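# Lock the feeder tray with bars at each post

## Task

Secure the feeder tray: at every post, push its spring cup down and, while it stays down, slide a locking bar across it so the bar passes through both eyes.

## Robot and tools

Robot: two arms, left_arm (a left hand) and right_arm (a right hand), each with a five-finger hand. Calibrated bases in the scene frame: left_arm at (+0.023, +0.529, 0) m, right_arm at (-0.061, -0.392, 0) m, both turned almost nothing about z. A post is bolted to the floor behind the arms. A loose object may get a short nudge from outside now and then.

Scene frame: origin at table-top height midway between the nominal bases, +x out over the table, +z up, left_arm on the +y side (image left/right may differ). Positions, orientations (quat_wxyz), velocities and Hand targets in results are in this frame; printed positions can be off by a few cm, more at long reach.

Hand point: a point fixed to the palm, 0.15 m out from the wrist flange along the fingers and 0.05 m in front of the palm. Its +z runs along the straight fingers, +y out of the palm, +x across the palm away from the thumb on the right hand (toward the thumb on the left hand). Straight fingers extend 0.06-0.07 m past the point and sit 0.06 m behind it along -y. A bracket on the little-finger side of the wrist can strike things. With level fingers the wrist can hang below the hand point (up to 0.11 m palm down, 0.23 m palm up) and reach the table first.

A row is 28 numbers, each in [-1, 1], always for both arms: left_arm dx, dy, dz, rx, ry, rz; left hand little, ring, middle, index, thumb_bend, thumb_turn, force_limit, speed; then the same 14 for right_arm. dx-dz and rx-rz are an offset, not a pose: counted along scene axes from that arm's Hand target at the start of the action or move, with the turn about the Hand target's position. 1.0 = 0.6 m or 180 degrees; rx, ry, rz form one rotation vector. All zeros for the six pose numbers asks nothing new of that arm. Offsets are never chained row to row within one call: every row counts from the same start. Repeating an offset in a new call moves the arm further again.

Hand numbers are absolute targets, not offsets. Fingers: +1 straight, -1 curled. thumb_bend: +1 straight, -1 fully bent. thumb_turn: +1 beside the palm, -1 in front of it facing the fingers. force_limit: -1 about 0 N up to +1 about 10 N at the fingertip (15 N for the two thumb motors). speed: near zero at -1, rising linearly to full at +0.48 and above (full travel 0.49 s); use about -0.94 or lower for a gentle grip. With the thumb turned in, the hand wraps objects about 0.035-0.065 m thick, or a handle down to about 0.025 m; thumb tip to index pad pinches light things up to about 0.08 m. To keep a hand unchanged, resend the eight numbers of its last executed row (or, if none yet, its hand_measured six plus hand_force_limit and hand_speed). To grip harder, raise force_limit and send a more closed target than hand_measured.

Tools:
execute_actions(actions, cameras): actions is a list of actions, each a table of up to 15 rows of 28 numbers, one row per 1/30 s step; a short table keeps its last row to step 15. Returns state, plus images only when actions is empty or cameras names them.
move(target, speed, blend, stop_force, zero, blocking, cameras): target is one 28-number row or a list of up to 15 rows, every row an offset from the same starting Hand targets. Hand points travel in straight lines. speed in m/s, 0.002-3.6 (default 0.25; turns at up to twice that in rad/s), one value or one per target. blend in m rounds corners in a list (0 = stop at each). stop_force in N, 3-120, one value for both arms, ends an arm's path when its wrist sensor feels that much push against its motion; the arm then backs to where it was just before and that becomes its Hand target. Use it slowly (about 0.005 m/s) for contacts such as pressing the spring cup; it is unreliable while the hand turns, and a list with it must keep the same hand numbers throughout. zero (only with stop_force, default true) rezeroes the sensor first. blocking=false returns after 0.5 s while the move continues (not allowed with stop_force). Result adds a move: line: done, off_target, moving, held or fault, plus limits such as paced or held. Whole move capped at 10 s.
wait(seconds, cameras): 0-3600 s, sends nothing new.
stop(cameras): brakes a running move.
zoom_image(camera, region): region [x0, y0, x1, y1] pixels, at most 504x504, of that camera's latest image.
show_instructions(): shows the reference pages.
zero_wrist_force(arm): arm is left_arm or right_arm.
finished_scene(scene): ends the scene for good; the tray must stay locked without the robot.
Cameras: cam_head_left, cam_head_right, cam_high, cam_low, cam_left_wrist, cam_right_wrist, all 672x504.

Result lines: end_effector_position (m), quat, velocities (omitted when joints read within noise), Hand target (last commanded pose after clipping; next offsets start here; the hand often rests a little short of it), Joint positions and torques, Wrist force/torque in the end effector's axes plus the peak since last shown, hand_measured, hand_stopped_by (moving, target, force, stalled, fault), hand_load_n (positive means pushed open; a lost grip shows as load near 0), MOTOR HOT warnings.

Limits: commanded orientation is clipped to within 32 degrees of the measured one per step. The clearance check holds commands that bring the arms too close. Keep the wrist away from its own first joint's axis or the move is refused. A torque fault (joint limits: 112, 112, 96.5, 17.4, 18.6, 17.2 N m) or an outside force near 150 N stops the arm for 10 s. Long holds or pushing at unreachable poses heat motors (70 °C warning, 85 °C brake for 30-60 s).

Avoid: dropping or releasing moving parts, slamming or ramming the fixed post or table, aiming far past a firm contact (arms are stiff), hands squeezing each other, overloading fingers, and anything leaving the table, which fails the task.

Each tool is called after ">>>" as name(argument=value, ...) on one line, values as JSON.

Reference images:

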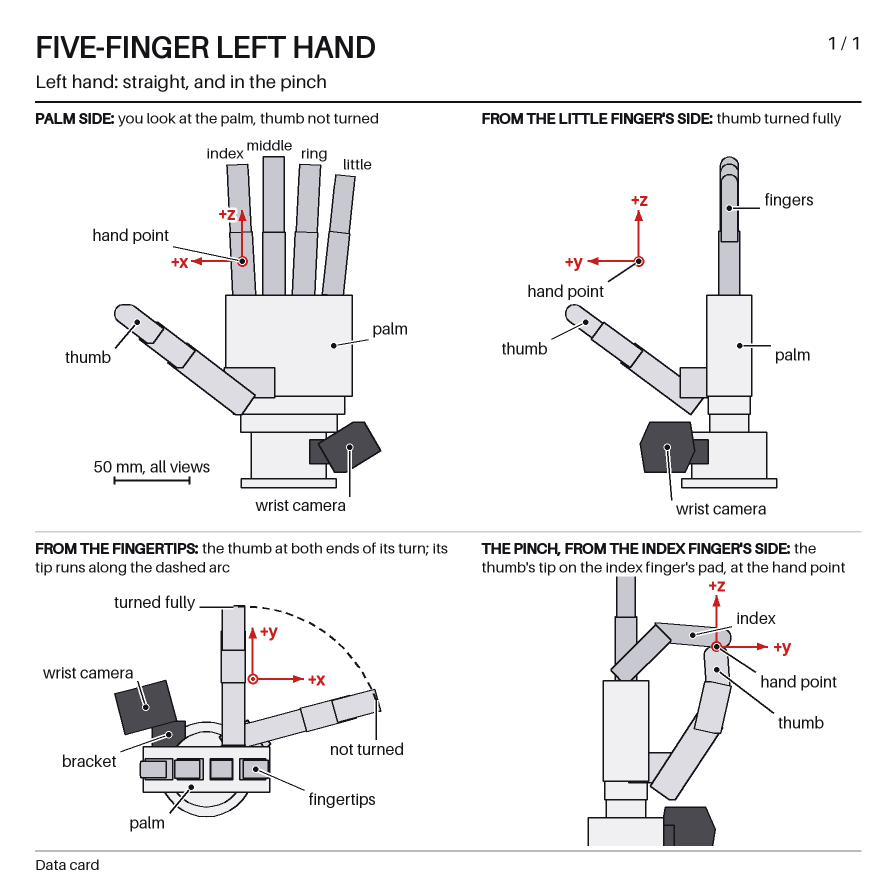

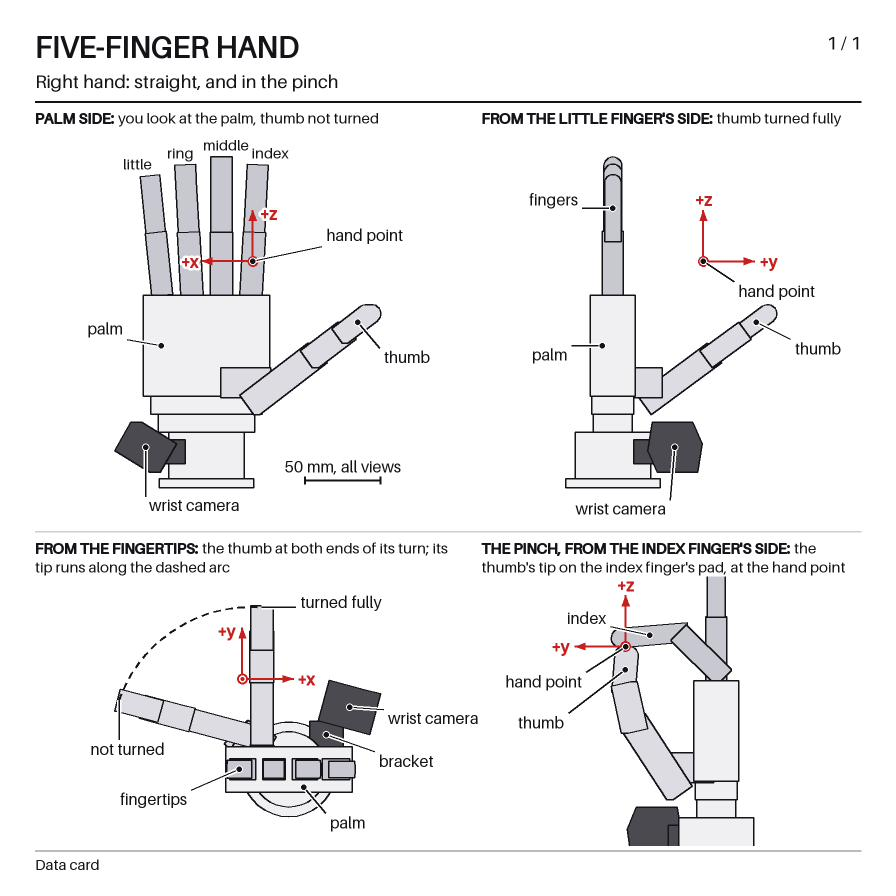

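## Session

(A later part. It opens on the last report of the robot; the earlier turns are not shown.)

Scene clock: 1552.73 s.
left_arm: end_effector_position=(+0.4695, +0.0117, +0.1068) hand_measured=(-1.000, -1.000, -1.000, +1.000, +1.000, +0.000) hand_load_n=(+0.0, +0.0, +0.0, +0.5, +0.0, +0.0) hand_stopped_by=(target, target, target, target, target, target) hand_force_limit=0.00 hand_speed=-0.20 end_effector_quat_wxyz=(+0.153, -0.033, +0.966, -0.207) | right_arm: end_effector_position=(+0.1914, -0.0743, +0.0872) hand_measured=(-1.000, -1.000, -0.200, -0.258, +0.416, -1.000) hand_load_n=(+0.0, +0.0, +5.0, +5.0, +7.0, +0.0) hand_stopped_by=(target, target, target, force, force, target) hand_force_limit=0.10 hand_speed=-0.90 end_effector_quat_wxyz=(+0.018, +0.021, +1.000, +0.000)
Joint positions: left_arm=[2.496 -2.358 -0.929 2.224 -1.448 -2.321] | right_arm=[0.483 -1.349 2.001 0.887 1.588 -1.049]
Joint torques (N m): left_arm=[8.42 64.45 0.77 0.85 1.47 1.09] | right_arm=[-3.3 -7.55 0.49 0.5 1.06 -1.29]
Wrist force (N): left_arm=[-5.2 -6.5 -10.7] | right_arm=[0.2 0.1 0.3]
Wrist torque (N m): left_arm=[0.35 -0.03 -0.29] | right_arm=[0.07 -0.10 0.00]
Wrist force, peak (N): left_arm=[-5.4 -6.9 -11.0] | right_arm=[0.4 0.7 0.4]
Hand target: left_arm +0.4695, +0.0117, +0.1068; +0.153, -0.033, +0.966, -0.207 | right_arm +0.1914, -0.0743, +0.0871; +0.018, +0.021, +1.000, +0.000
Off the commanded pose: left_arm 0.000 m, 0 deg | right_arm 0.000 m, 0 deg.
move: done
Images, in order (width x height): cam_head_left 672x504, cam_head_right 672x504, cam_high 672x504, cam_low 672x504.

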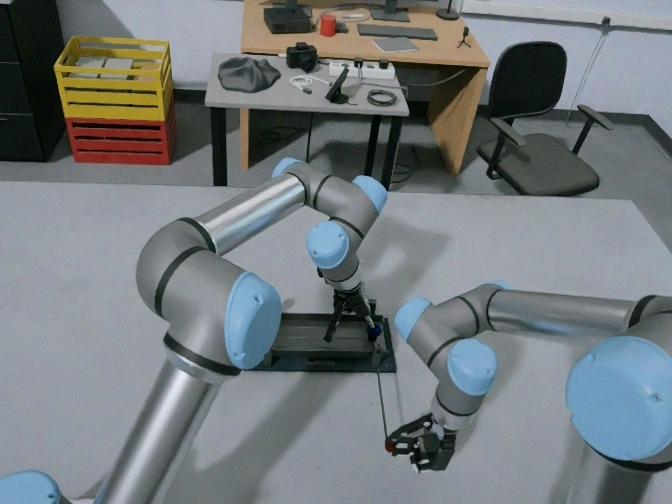

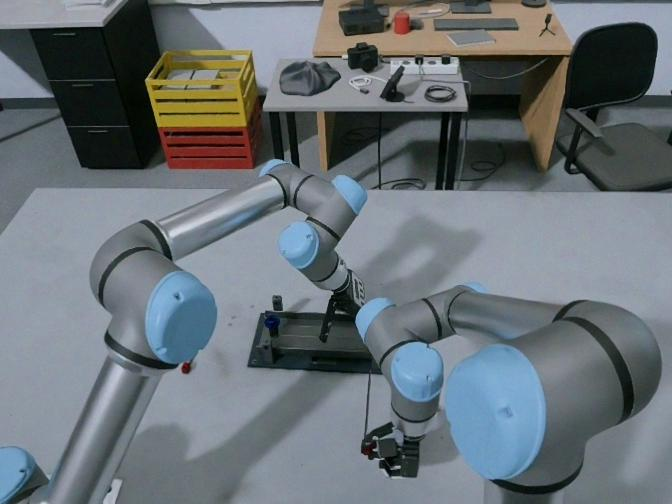

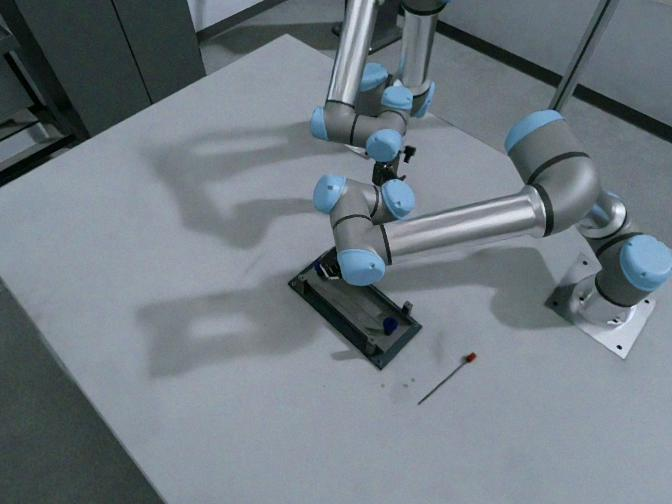

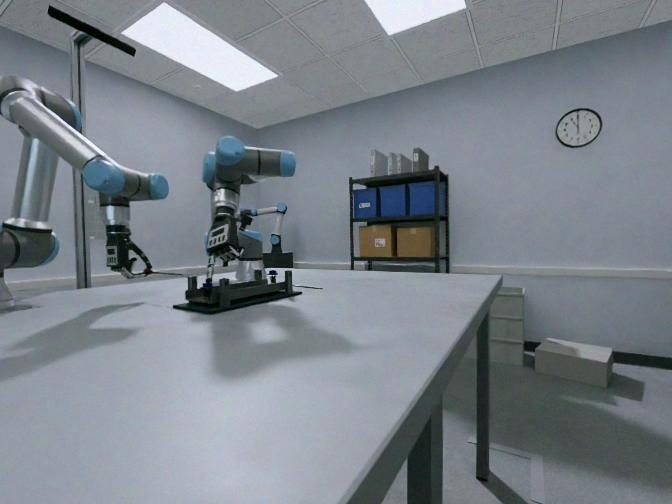

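>>> move(target=[0,0,0,0,0,0, -1,-1,-1,1,1,0, 0,-0.2, 0.0667,-0.0155,-0.0217,0,0,0, -1,-1,-0.2,-0.5,0.0,-1,0.1,-0.9], speed=0.05, cameras=["cam_head_left","cam_head_right","cam_low","cam_right_wrist"])

>>> zoom_image(camera="cam_low", region=[170, 250, 240, 310])

>>> zoom_image(camera="cam_head_left", region=[340, 330, 420, 390])

>>> zoom_image(camera="cam_head_right", region=[340, 330, 420, 390])

Scene clock: 1576.60 s.
left_arm: end_effector_position=(+0.4695, +0.0117, +0.1068) hand_measured=(-1.000, -1.000, -1.000, +1.000, +1.000, +0.000) hand_load_n=(+0.0, +0.0, +0.0, +0.5, +0.0, +0.0) hand_stopped_by=(target, target, target, target, target, target) hand_force_limit=0.00 hand_speed=-0.20 end_effector_quat_wxyz=(+0.153, -0.033, +0.966, -0.207) | right_arm: end_effector_position=(+0.2312, -0.0836, +0.0742) hand_measured=(-1.000, -1.000, -0.200, -0.258, +0.416, -1.000) hand_load_n=(+0.0, +0.0, +4.5, +5.0, +7.0, +0.5) hand_stopped_by=(target, target, target, force, force, target) hand_force_limit=0.10 hand_speed=-0.90 end_effector_quat_wxyz=(+0.018, +0.021, +1.000, +0.000)
Joint positions: left_arm=[2.496 -2.358 -0.929 2.224 -1.448 -2.321] | right_arm=[0.403 -1.286 1.957 0.866 1.585 -1.129]
Joint torques (N m): left_arm=[8.02 64.91 1.43 0.85 1.44 0.87] | right_arm=[-8.93 -10.13 -30.67 0.46 -2 -1.68]
Wrist force (N): left_arm=[-5.3 -6.4 -10.5] | right_arm=[0.0 0.3 0.5]
Wrist torque (N m): left_arm=[0.36 -0.01 -0.30] | right_arm=[0.10 -0.06 0.14]
Wrist force, peak (N): left_arm=[-5.5 -6.7 -11.0] | right_arm=[0.5 0.9 0.3]
Hand target: left_arm +0.4695, +0.0117, +0.1068; +0.153, -0.033, +0.966, -0.207 | right_arm +0.2314, -0.0836, +0.0741; +0.018, +0.021, +1.000, +0.000
Off the commanded pose: left_arm 0.000 m, 0 deg | right_arm 0.000 m, 0 deg.
move: done

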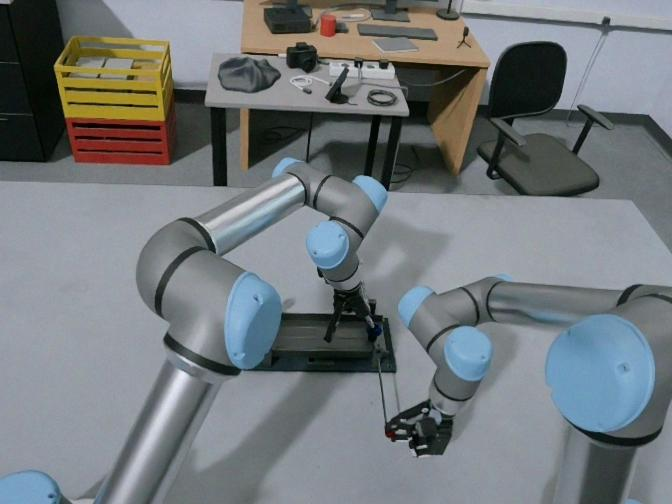

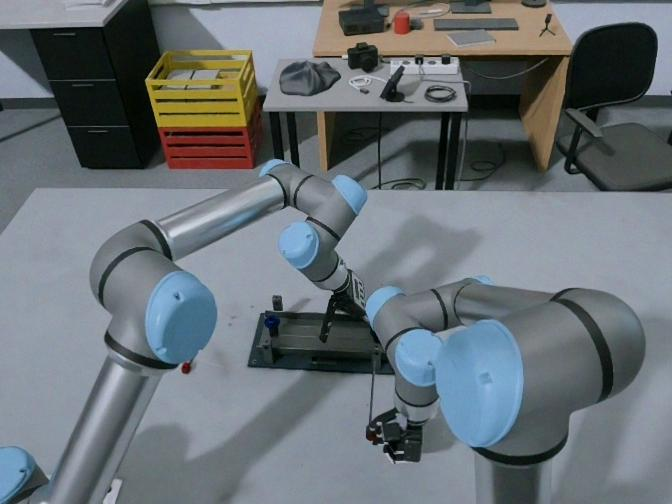

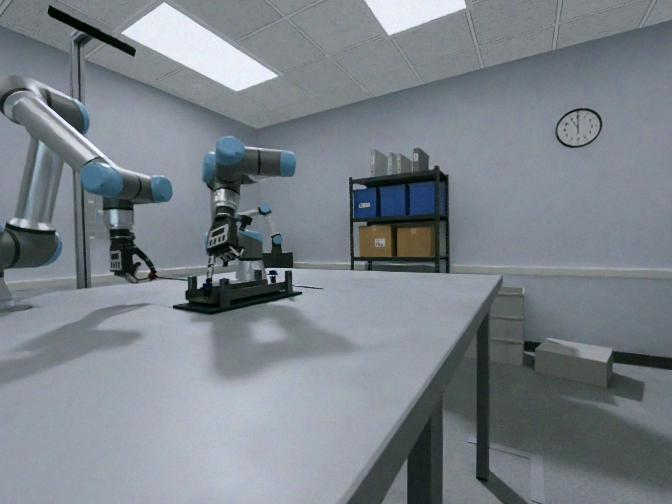

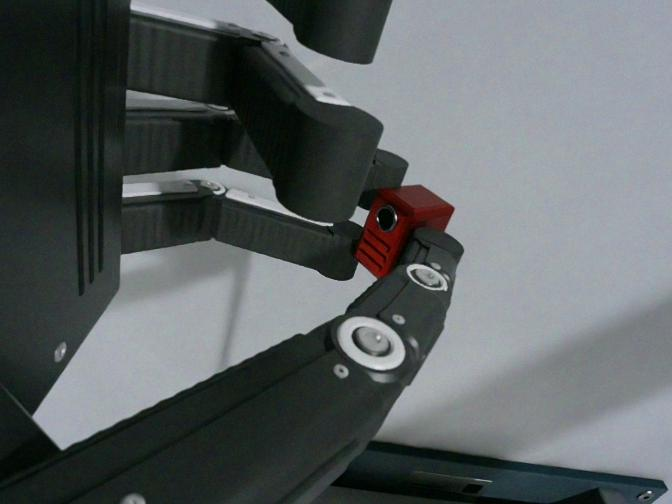

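Scaled by 7.200 from the camera's image (finer frame: 960x720).

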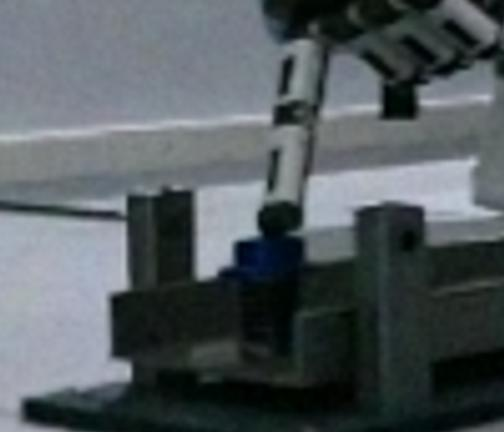

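Scaled by 6.300 from the camera's image (finer frame: 960x720).

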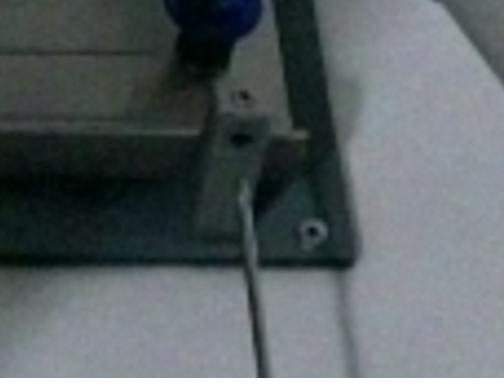

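Scaled by 6.300 from the camera's image (finer frame: 960x720).

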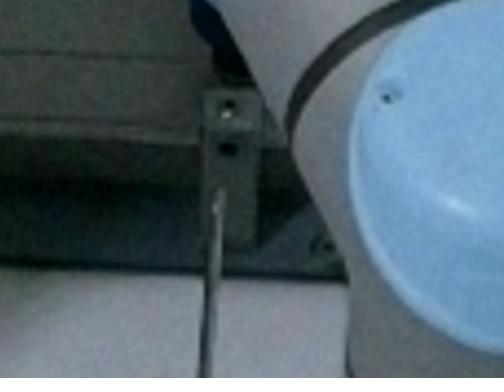

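>>> move(target=[0,0,0,0,0,0, -1,-1,-1,1,1,0, 0,-0.2, 0.025,-0.002,-0.0017,0,0,0, -1,-1,-0.2,-0.5,0.0,-1,0.1,-0.9], speed=0.03, stop_force=4, cameras=["cam_head_left","cam_head_right","cam_low","cam_right_wrist"])

>>> zoom_image(camera="cam_low", region=[170, 250, 240, 310])

>>> zoom_image(camera="cam_head_left", region=[355, 335, 405, 375])

>>> zoom_image(camera="cam_head_right", region=[355, 335, 405, 375])

Scene clock: 1601.07 s.
left_arm: end_effector_position=(+0.4695, +0.0117, +0.1068) hand_measured=(-1.000, -1.000, -1.000, +1.000, +1.000, +0.000) hand_load_n=(+0.0, +0.0, +0.0, +0.5, +0.0, +0.0) hand_stopped_by=(target, target, target, target, target, target) hand_force_limit=0.00 hand_speed=-0.20 end_effector_quat_wxyz=(+0.153, -0.033, +0.966, -0.207) | right_arm: end_effector_position=(+0.2464, -0.0848, +0.0731) hand_measured=(-1.000, -1.000, -0.200, -0.258, +0.416, -1.000) hand_load_n=(+0.0, +0.0, +4.5, +5.0, +7.0, +0.0) hand_stopped_by=(target, target, target, force, force, target) hand_force_limit=0.10 hand_speed=-0.90 end_effector_quat_wxyz=(+0.018, +0.021, +1.000, +0.000)
Joint positions: left_arm=[2.496 -2.358 -0.929 2.224 -1.448 -2.321] | right_arm=[0.382 -1.262 1.928 0.872 1.584 -1.15]
Joint torques (N m): left_arm=[8.11 64.81 1.25 0.73 1.43 0.79] | right_arm=[-9.55 -10.22 -30.69 4.87 -2.06 -1.7]
Wrist force (N): left_arm=[-5.3 -6.7 -10.4] | right_arm=[0.2 0.2 0.1]
Wrist torque (N m): left_arm=[0.33 -0.01 -0.30] | right_arm=[0.10 -0.07 0.14]
Wrist force, peak (N): left_arm=[-5.5 -6.7 -10.9] | right_arm=[0.2 0.1 0.7]
Hand target: left_arm +0.4695, +0.0117, +0.1068; +0.153, -0.033, +0.966, -0.207 | right_arm +0.2464, -0.0848, +0.0731; +0.018, +0.021, +1.000, +0.000
Off the commanded pose: left_arm 0.000 m, 0 deg | right_arm 0.000 m, 0 deg.
move: done

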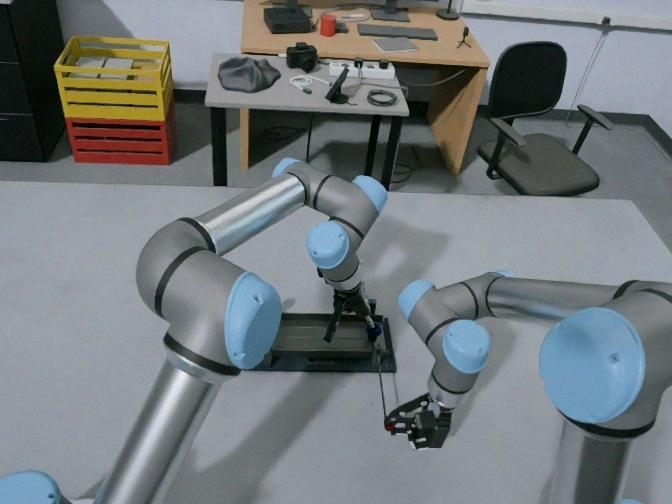

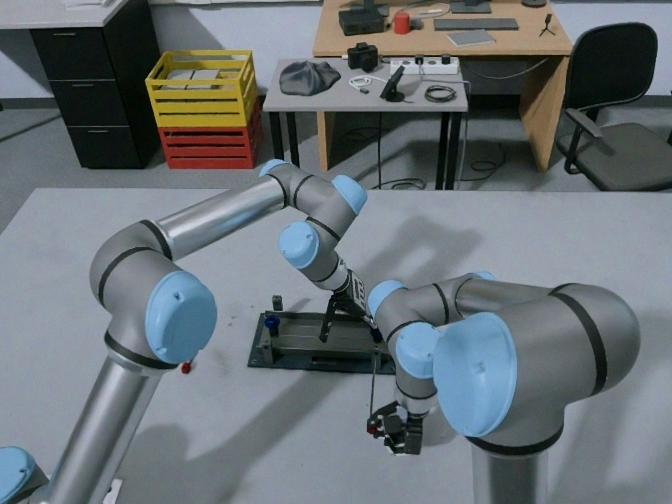

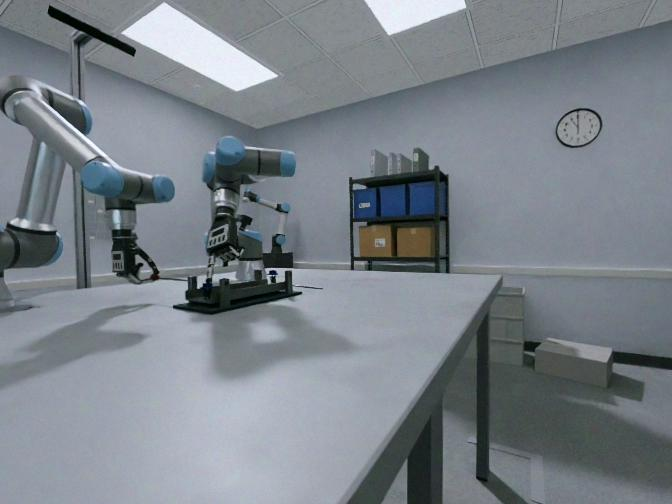

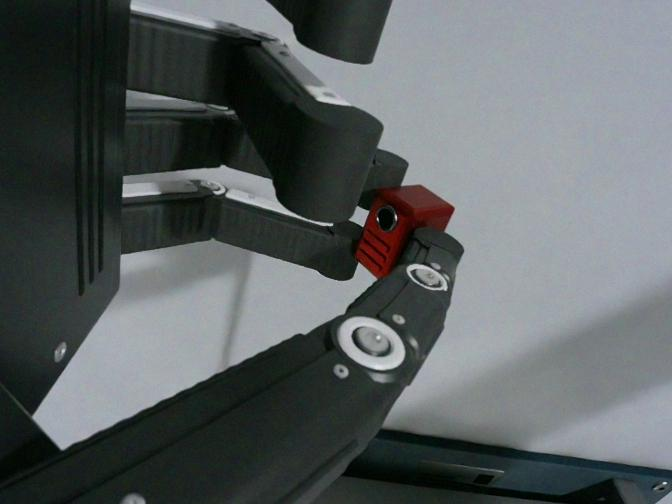

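Scaled by 7.200 from the camera's image (finer frame: 960x720).

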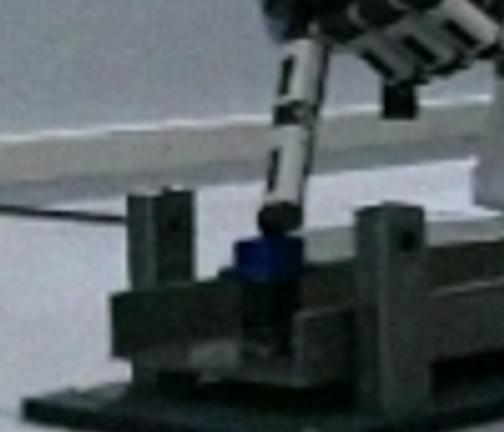

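Scaled by 10.080 from the camera's image (finer frame: 960x720).

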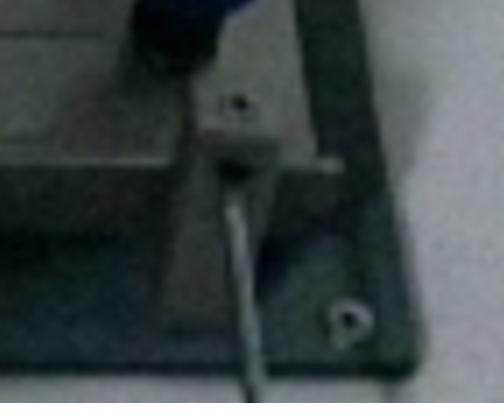

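Scaled by 10.080 from the camera's image (finer frame: 960x720).

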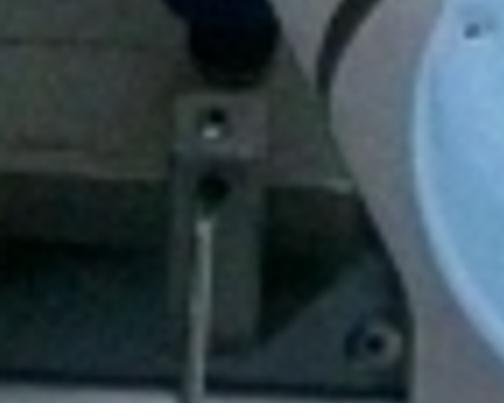

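>>> move(target=[0,0,0,0,0,0, -1,-1,-1,1,1,0, 0,-0.2, 0.0092,-0.0017,-0.0012,0,0,0, -1,-1,-0.2,-0.5,0.0,-1,0.1,-0.9], speed=0.02, stop_force=4, cameras=["cam_head_left","cam_head_right","cam_low"])

>>> zoom_image(camera="cam_low", region=[170, 260, 230, 300])

>>> zoom_image(camera="cam_head_left", region=[365, 340, 390, 370])

>>> zoom_image(camera="cam_head_right", region=[365, 340, 390, 370])

Scene clock: 1622.23 s.
left_arm: end_effector_position=(+0.4695, +0.0117, +0.1068) hand_measured=(-1.000, -1.000, -1.000, +1.000, +1.000, +0.000) hand_load_n=(+0.0, +0.5, +0.0, +0.5, +0.0, +0.0) hand_stopped_by=(target, target, target, target, target, target) hand_force_limit=0.00 hand_speed=-0.20 end_effector_quat_wxyz=(+0.153, -0.033, +0.966, -0.207) | right_arm: end_effector_position=(+0.2519, -0.0858, +0.0723) hand_measured=(-1.000, -1.000, -0.200, -0.258, +0.416, -1.000) hand_load_n=(+0.0, +0.0, +5.0, +5.5, +7.0, +0.0) hand_stopped_by=(target, target, target, force, force, target) hand_force_limit=0.10 hand_speed=-0.90 end_effector_quat_wxyz=(+0.018, +0.021, +1.000, +0.000)
Joint positions: left_arm=[2.496 -2.358 -0.929 2.224 -1.448 -2.321] | right_arm=[0.374 -1.254 1.918 0.873 1.584 -1.159]
Joint torques (N m): left_arm=[8.73 63.11 0.7 0.66 1.3 0.87] | right_arm=[-9.51 -10.67 -31.12 4.84 -1.99 -1.73]
Wrist force (N): left_arm=[-5.2 -6.5 -10.5] | right_arm=[0.1 0.2 0.4]
Wrist torque (N m): left_arm=[0.34 -0.02 -0.30] | right_arm=[0.07 -0.08 0.13]
Wrist force, peak (N): left_arm=[-5.3 -6.9 -10.9] | right_arm=[0.2 0.3 0.6]
Hand target: left_arm +0.4695, +0.0117, +0.1068; +0.153, -0.033, +0.966, -0.207 | right_arm +0.2519, -0.0858, +0.0723; +0.018, +0.021, +1.000, +0.000
Off the commanded pose: left_arm 0.000 m, 0 deg | right_arm 0.000 m, 0 deg.
move: done

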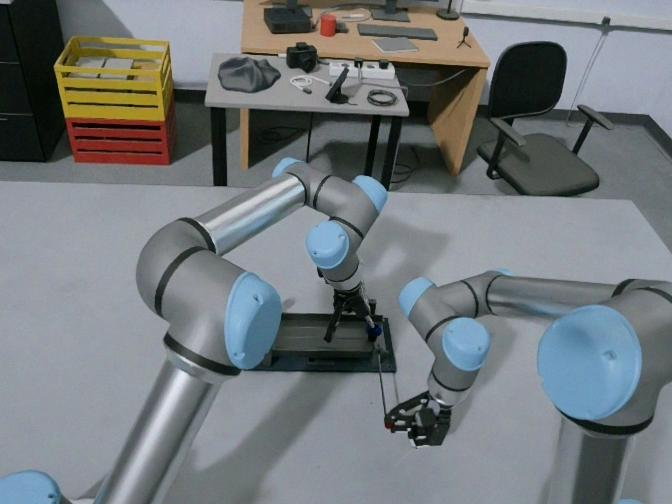

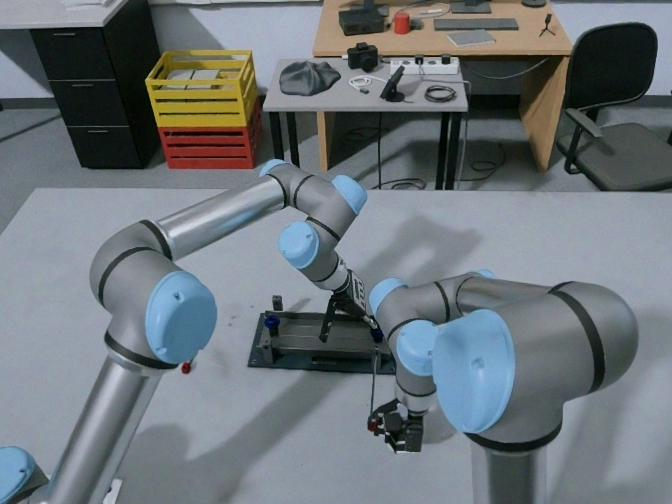

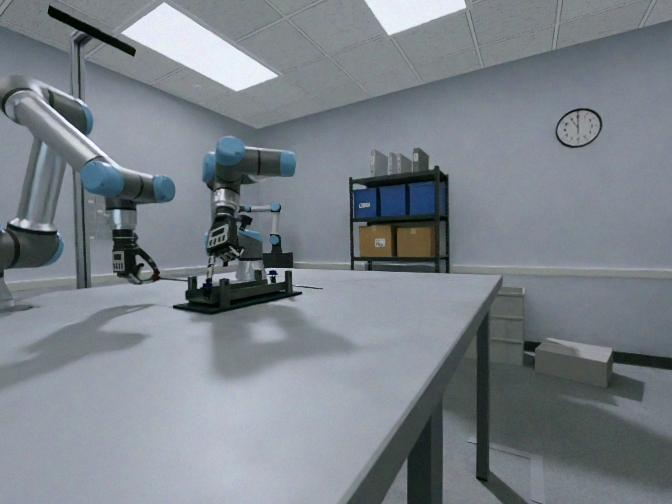

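Scaled by 8.400 from the camera's image (finer frame: 960x720).

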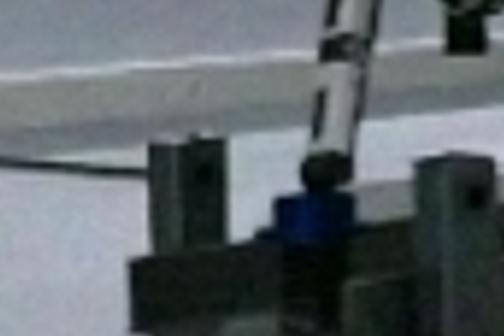

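Scaled by 16.800 from the camera's image (finer frame: 960x720).

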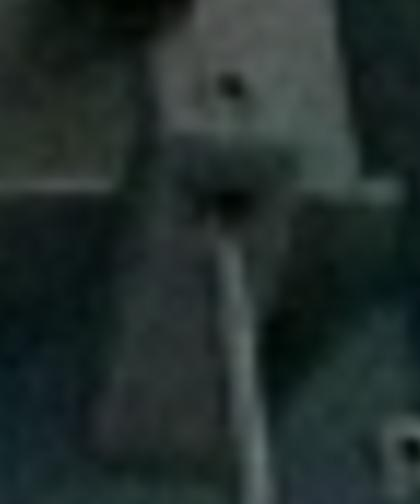

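Scaled by 16.800 from the camera's image (finer frame: 960x720).

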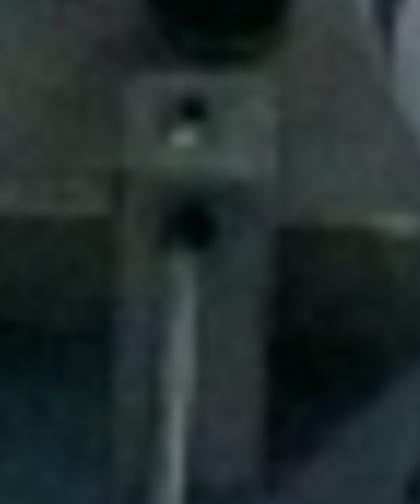

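>>> zoom_image(camera="cam_low", region=[175, 267, 205, 292])

>>> zoom_image(camera="cam_low", region=[205, 270, 235, 295])

>>> zoom_image(camera="cam_low", region=[150, 265, 195, 300])

Scaled by 16.800 from the camera's image (finer frame: 960x720).

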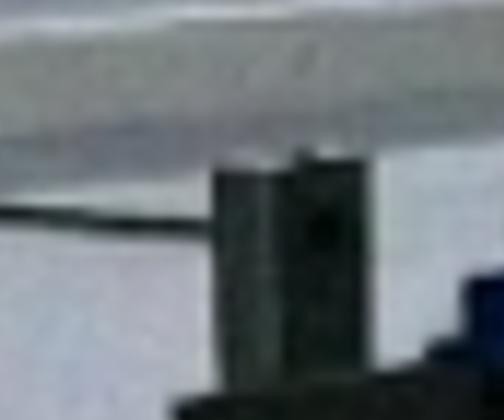

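Scaled by 16.800 from the camera's image (finer frame: 960x720).

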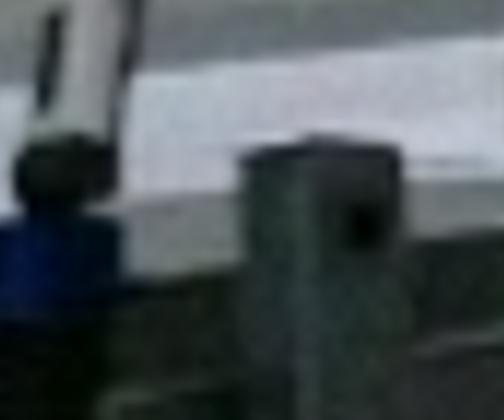

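Scaled by 11.200 from the camera's image (finer frame: 960x720).

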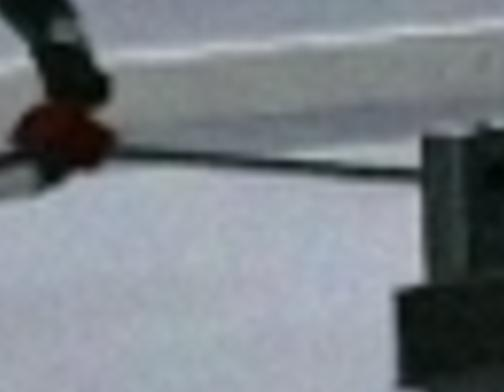

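>>> move(target=[0,0,0,0,0,0, -1,-1,-1,1,1,0, 0,-0.2, -0.005,-0.0013,0.0045,0,0,0, -1,-1,-0.2,-0.5,0.0,-1,0.1,-0.9], speed=0.02, cameras=["cam_head_left","cam_head_right","cam_low"])

>>> zoom_image(camera="cam_low", region=[175, 267, 205, 292])

>>> zoom_image(camera="cam_head_left", region=[365, 340, 390, 370])

>>> zoom_image(camera="cam_head_right", region=[365, 340, 390, 370])

Scene clock: 1664.00 s.
left_arm: end_effector_position=(+0.4695, +0.0117, +0.1068) hand_measured=(-1.000, -1.000, -1.000, +1.000, +1.000, +0.000) hand_load_n=(+0.0, +0.0, -0.5, +0.5, +0.0, +0.0) hand_stopped_by=(target, target, target, target, target, target) hand_force_limit=0.00 hand_speed=-0.20 end_effector_quat_wxyz=(+0.153, -0.033, +0.966, -0.207) | right_arm: end_effector_position=(+0.2490, -0.0866, +0.0750) hand_measured=(-1.000, -1.000, -0.200, -0.258, +0.416, -1.000) hand_load_n=(+0.0, +0.5, +5.0, +5.0, +7.0, +0.0) hand_stopped_by=(target, target, target, force, force, target) hand_force_limit=0.10 hand_speed=-0.90 end_effector_quat_wxyz=(+0.018, +0.021, +1.000, +0.000)
Joint positions: left_arm=[2.496 -2.358 -0.929 2.224 -1.448 -2.321] | right_arm=[0.375 -1.264 1.924 0.877 1.584 -1.158]
Joint torques (N m): left_arm=[8.52 63.69 1.44 0.86 1.48 0.68] | right_arm=[8.23 -39.84 1.17 4.99 -0.81 1.33]
Wrist force (N): left_arm=[-5.3 -6.8 -11.0] | right_arm=[-0.1 0.3 0.3]
Wrist torque (N m): left_arm=[0.34 -0.02 -0.29] | right_arm=[0.10 -0.04 0.13]
Wrist force, peak (N): left_arm=[-5.3 -6.8 -11.0] | right_arm=[0.6 0.3 0.5]
Hand target: left_arm +0.4695, +0.0117, +0.1068; +0.153, -0.033, +0.966, -0.207 | right_arm +0.2489, -0.0866, +0.0750; +0.018, +0.021, +1.000, +0.000
Off the commanded pose: left_arm 0.000 m, 0 deg | right_arm 0.000 m, 0 deg.
move: done

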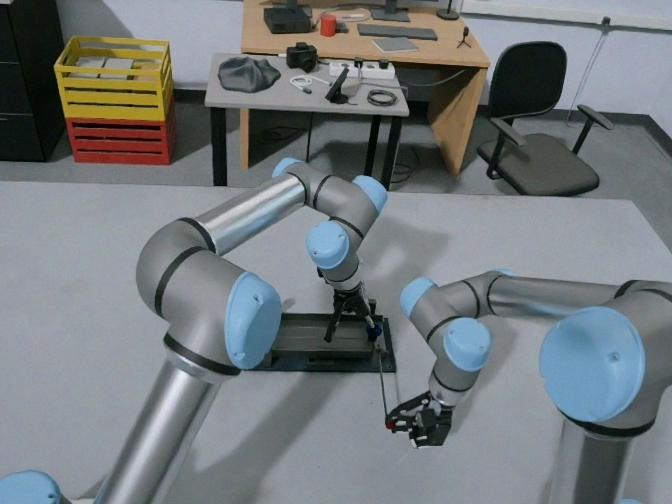

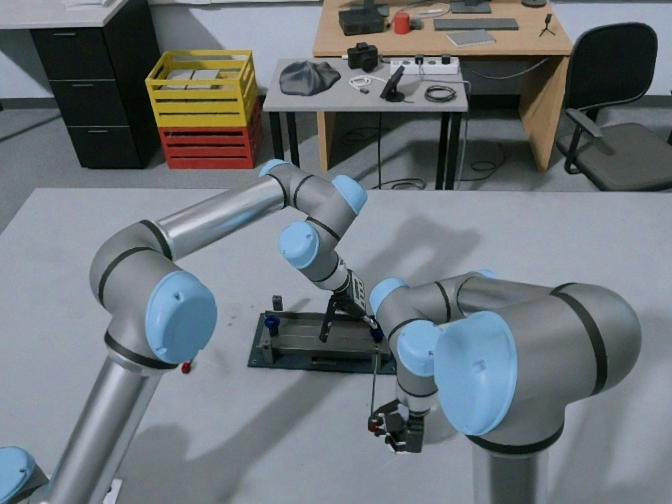

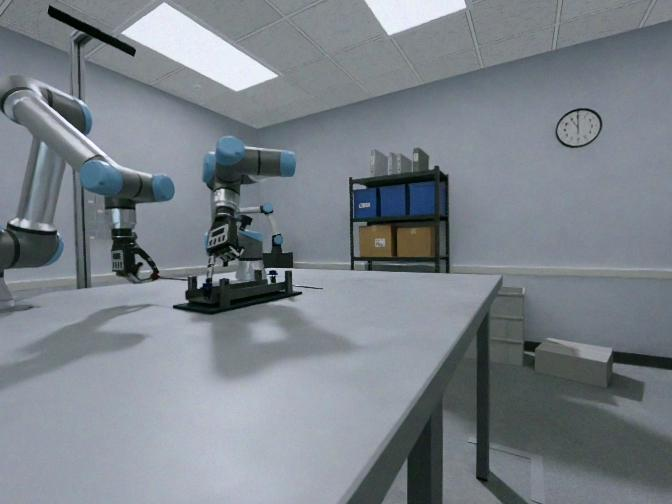

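Scaled by 16.800 from the camera's image (finer frame: 960x720).

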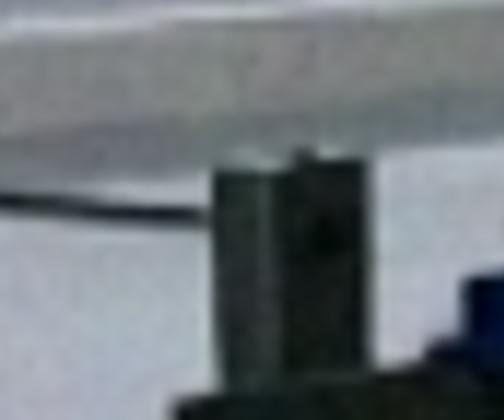

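Scaled by 16.800 from the camera's image (finer frame: 960x720).

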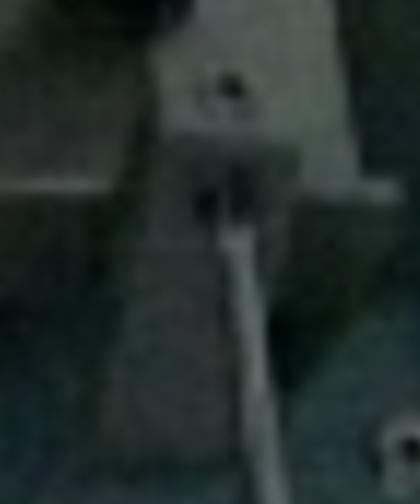

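Scaled by 16.800 from the camera's image (finer frame: 960x720).

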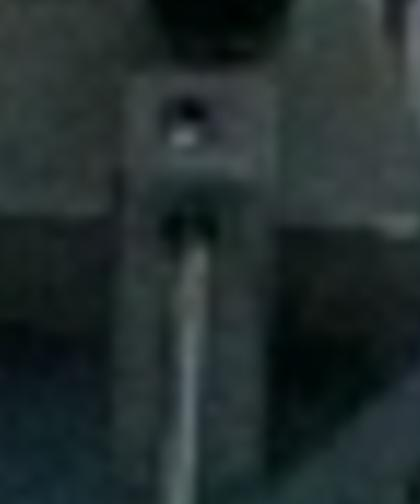

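>>> move(target=[0,0,0,0,0,0, -1,-1,-1,1,1,0, 0,-0.2, 0.025,0.0008,0,0,0,0, -1,-1,-0.2,-0.5,0.0,-1,0.1,-0.9], speed=0.015, stop_force=4, cameras=["cam_head_left","cam_head_right","cam_low"])

>>> zoom_image(camera="cam_low", region=[175, 267, 205, 292])

>>> zoom_image(camera="cam_head_left", region=[365, 330, 390, 360])

>>> zoom_image(camera="cam_head_right", region=[365, 330, 390, 360])

Scene clock: 1680.03 s.
left_arm: end_effector_position=(+0.4695, +0.0117, +0.1068) hand_measured=(-1.000, -1.000, -1.000, +1.000, +1.000, +0.000) hand_load_n=(-0.5, +0.0, +0.0, +0.5, -0.5, +0.0) hand_stopped_by=(target, target, target, target, target, target) hand_force_limit=0.00 hand_speed=-0.20 end_effector_quat_wxyz=(+0.153, -0.033, +0.966, -0.207) | right_arm: end_effector_position=(+0.2639, -0.0861, +0.0750) hand_measured=(-1.000, -1.000, -0.200, -0.258, +0.416, -1.000) hand_load_n=(+0.0, +0.0, +5.0, +5.0, +7.0, +0.5) hand_stopped_by=(target, target, target, force, force, target) hand_force_limit=0.10 hand_speed=-0.90 end_effector_quat_wxyz=(+0.018, +0.021, +1.000, +0.000)
Joint positions: left_arm=[2.496 -2.358 -0.929 2.224 -1.448 -2.321] | right_arm=[0.361 -1.24 1.889 0.888 1.584 -1.172]
Joint torques (N m): left_arm=[7.62 63.99 0.79 0.82 1.29 0.67] | right_arm=[-9.28 -11.35 -31.2 4.89 -1.96 -1.65]
Wrist force (N): left_arm=[-5.5 -6.6 -10.7] | right_arm=[0.3 0.1 0.2]
Wrist torque (N m): left_arm=[0.35 0.01 -0.31] | right_arm=[0.08 -0.10 0.14]
Wrist force, peak (N): left_arm=[-5.5 -6.8 -11.0] | right_arm=[0.1 0.6 0.5]
Hand target: left_arm +0.4695, +0.0117, +0.1068; +0.153, -0.033, +0.966, -0.207 | right_arm +0.2639, -0.0861, +0.0750; +0.018, +0.021, +1.000, +0.000
Off the commanded pose: left_arm 0.000 m, 0 deg | right_arm 0.000 m, 0 deg.
move: done

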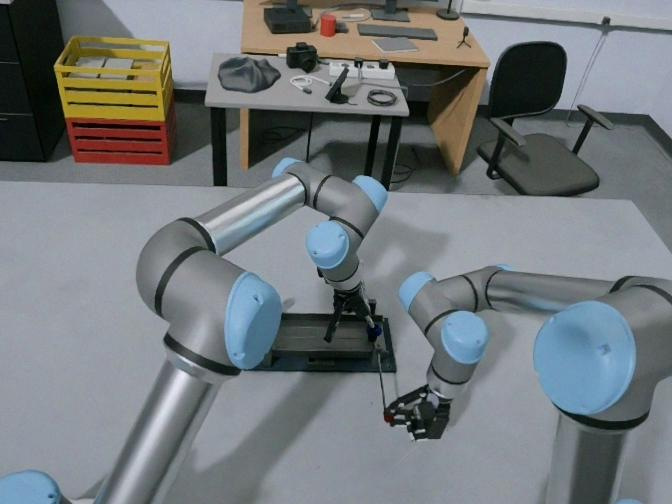

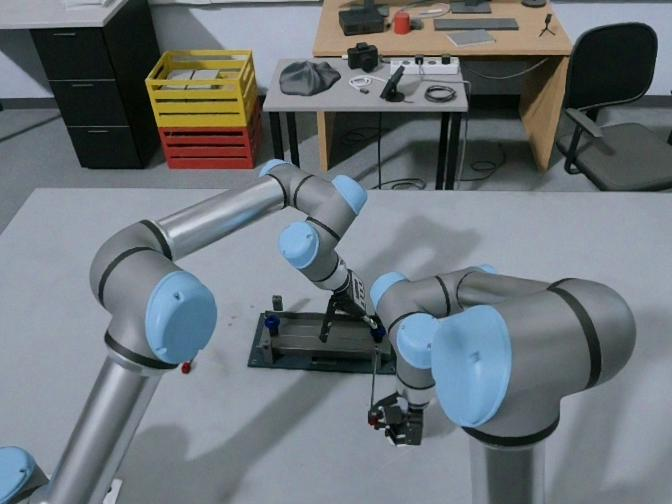

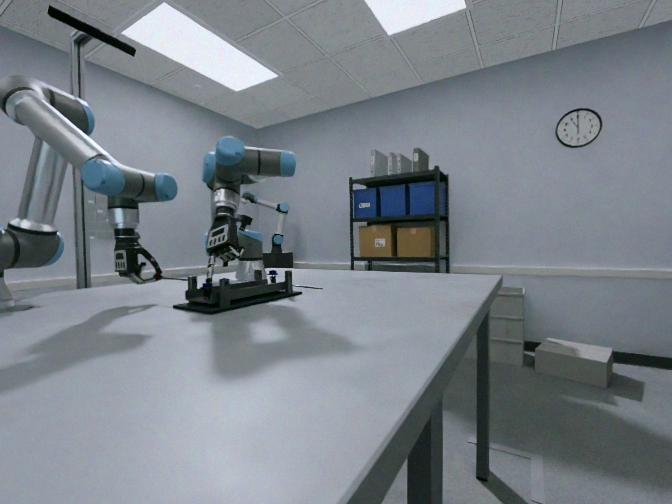

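Scaled by 16.800 from the camera's image (finer frame: 960x720).

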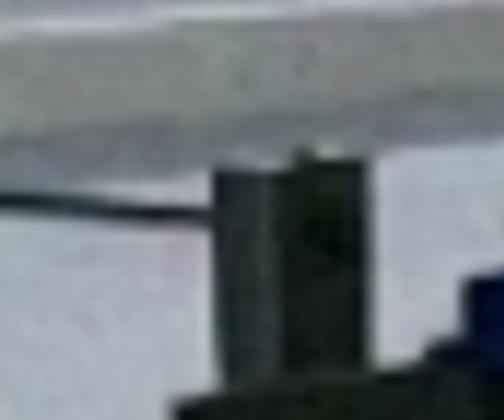

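Scaled by 16.800 from the camera's image (finer frame: 960x720).

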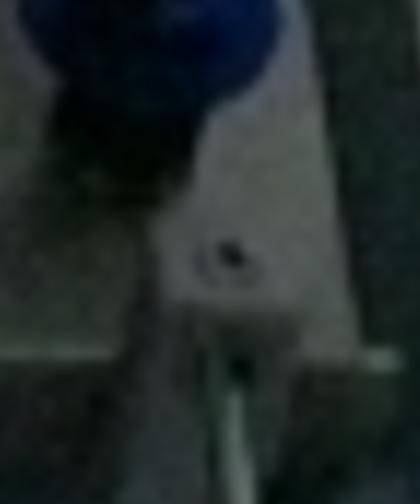

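Scaled by 16.800 from the camera's image (finer frame: 960x720).

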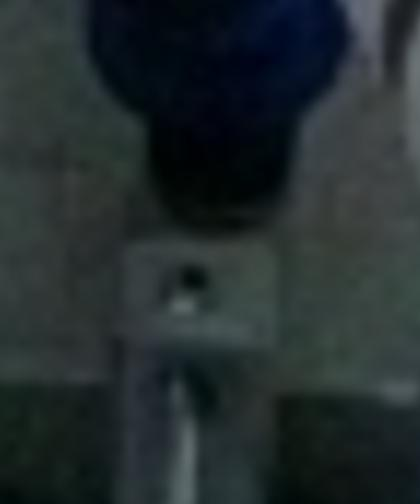

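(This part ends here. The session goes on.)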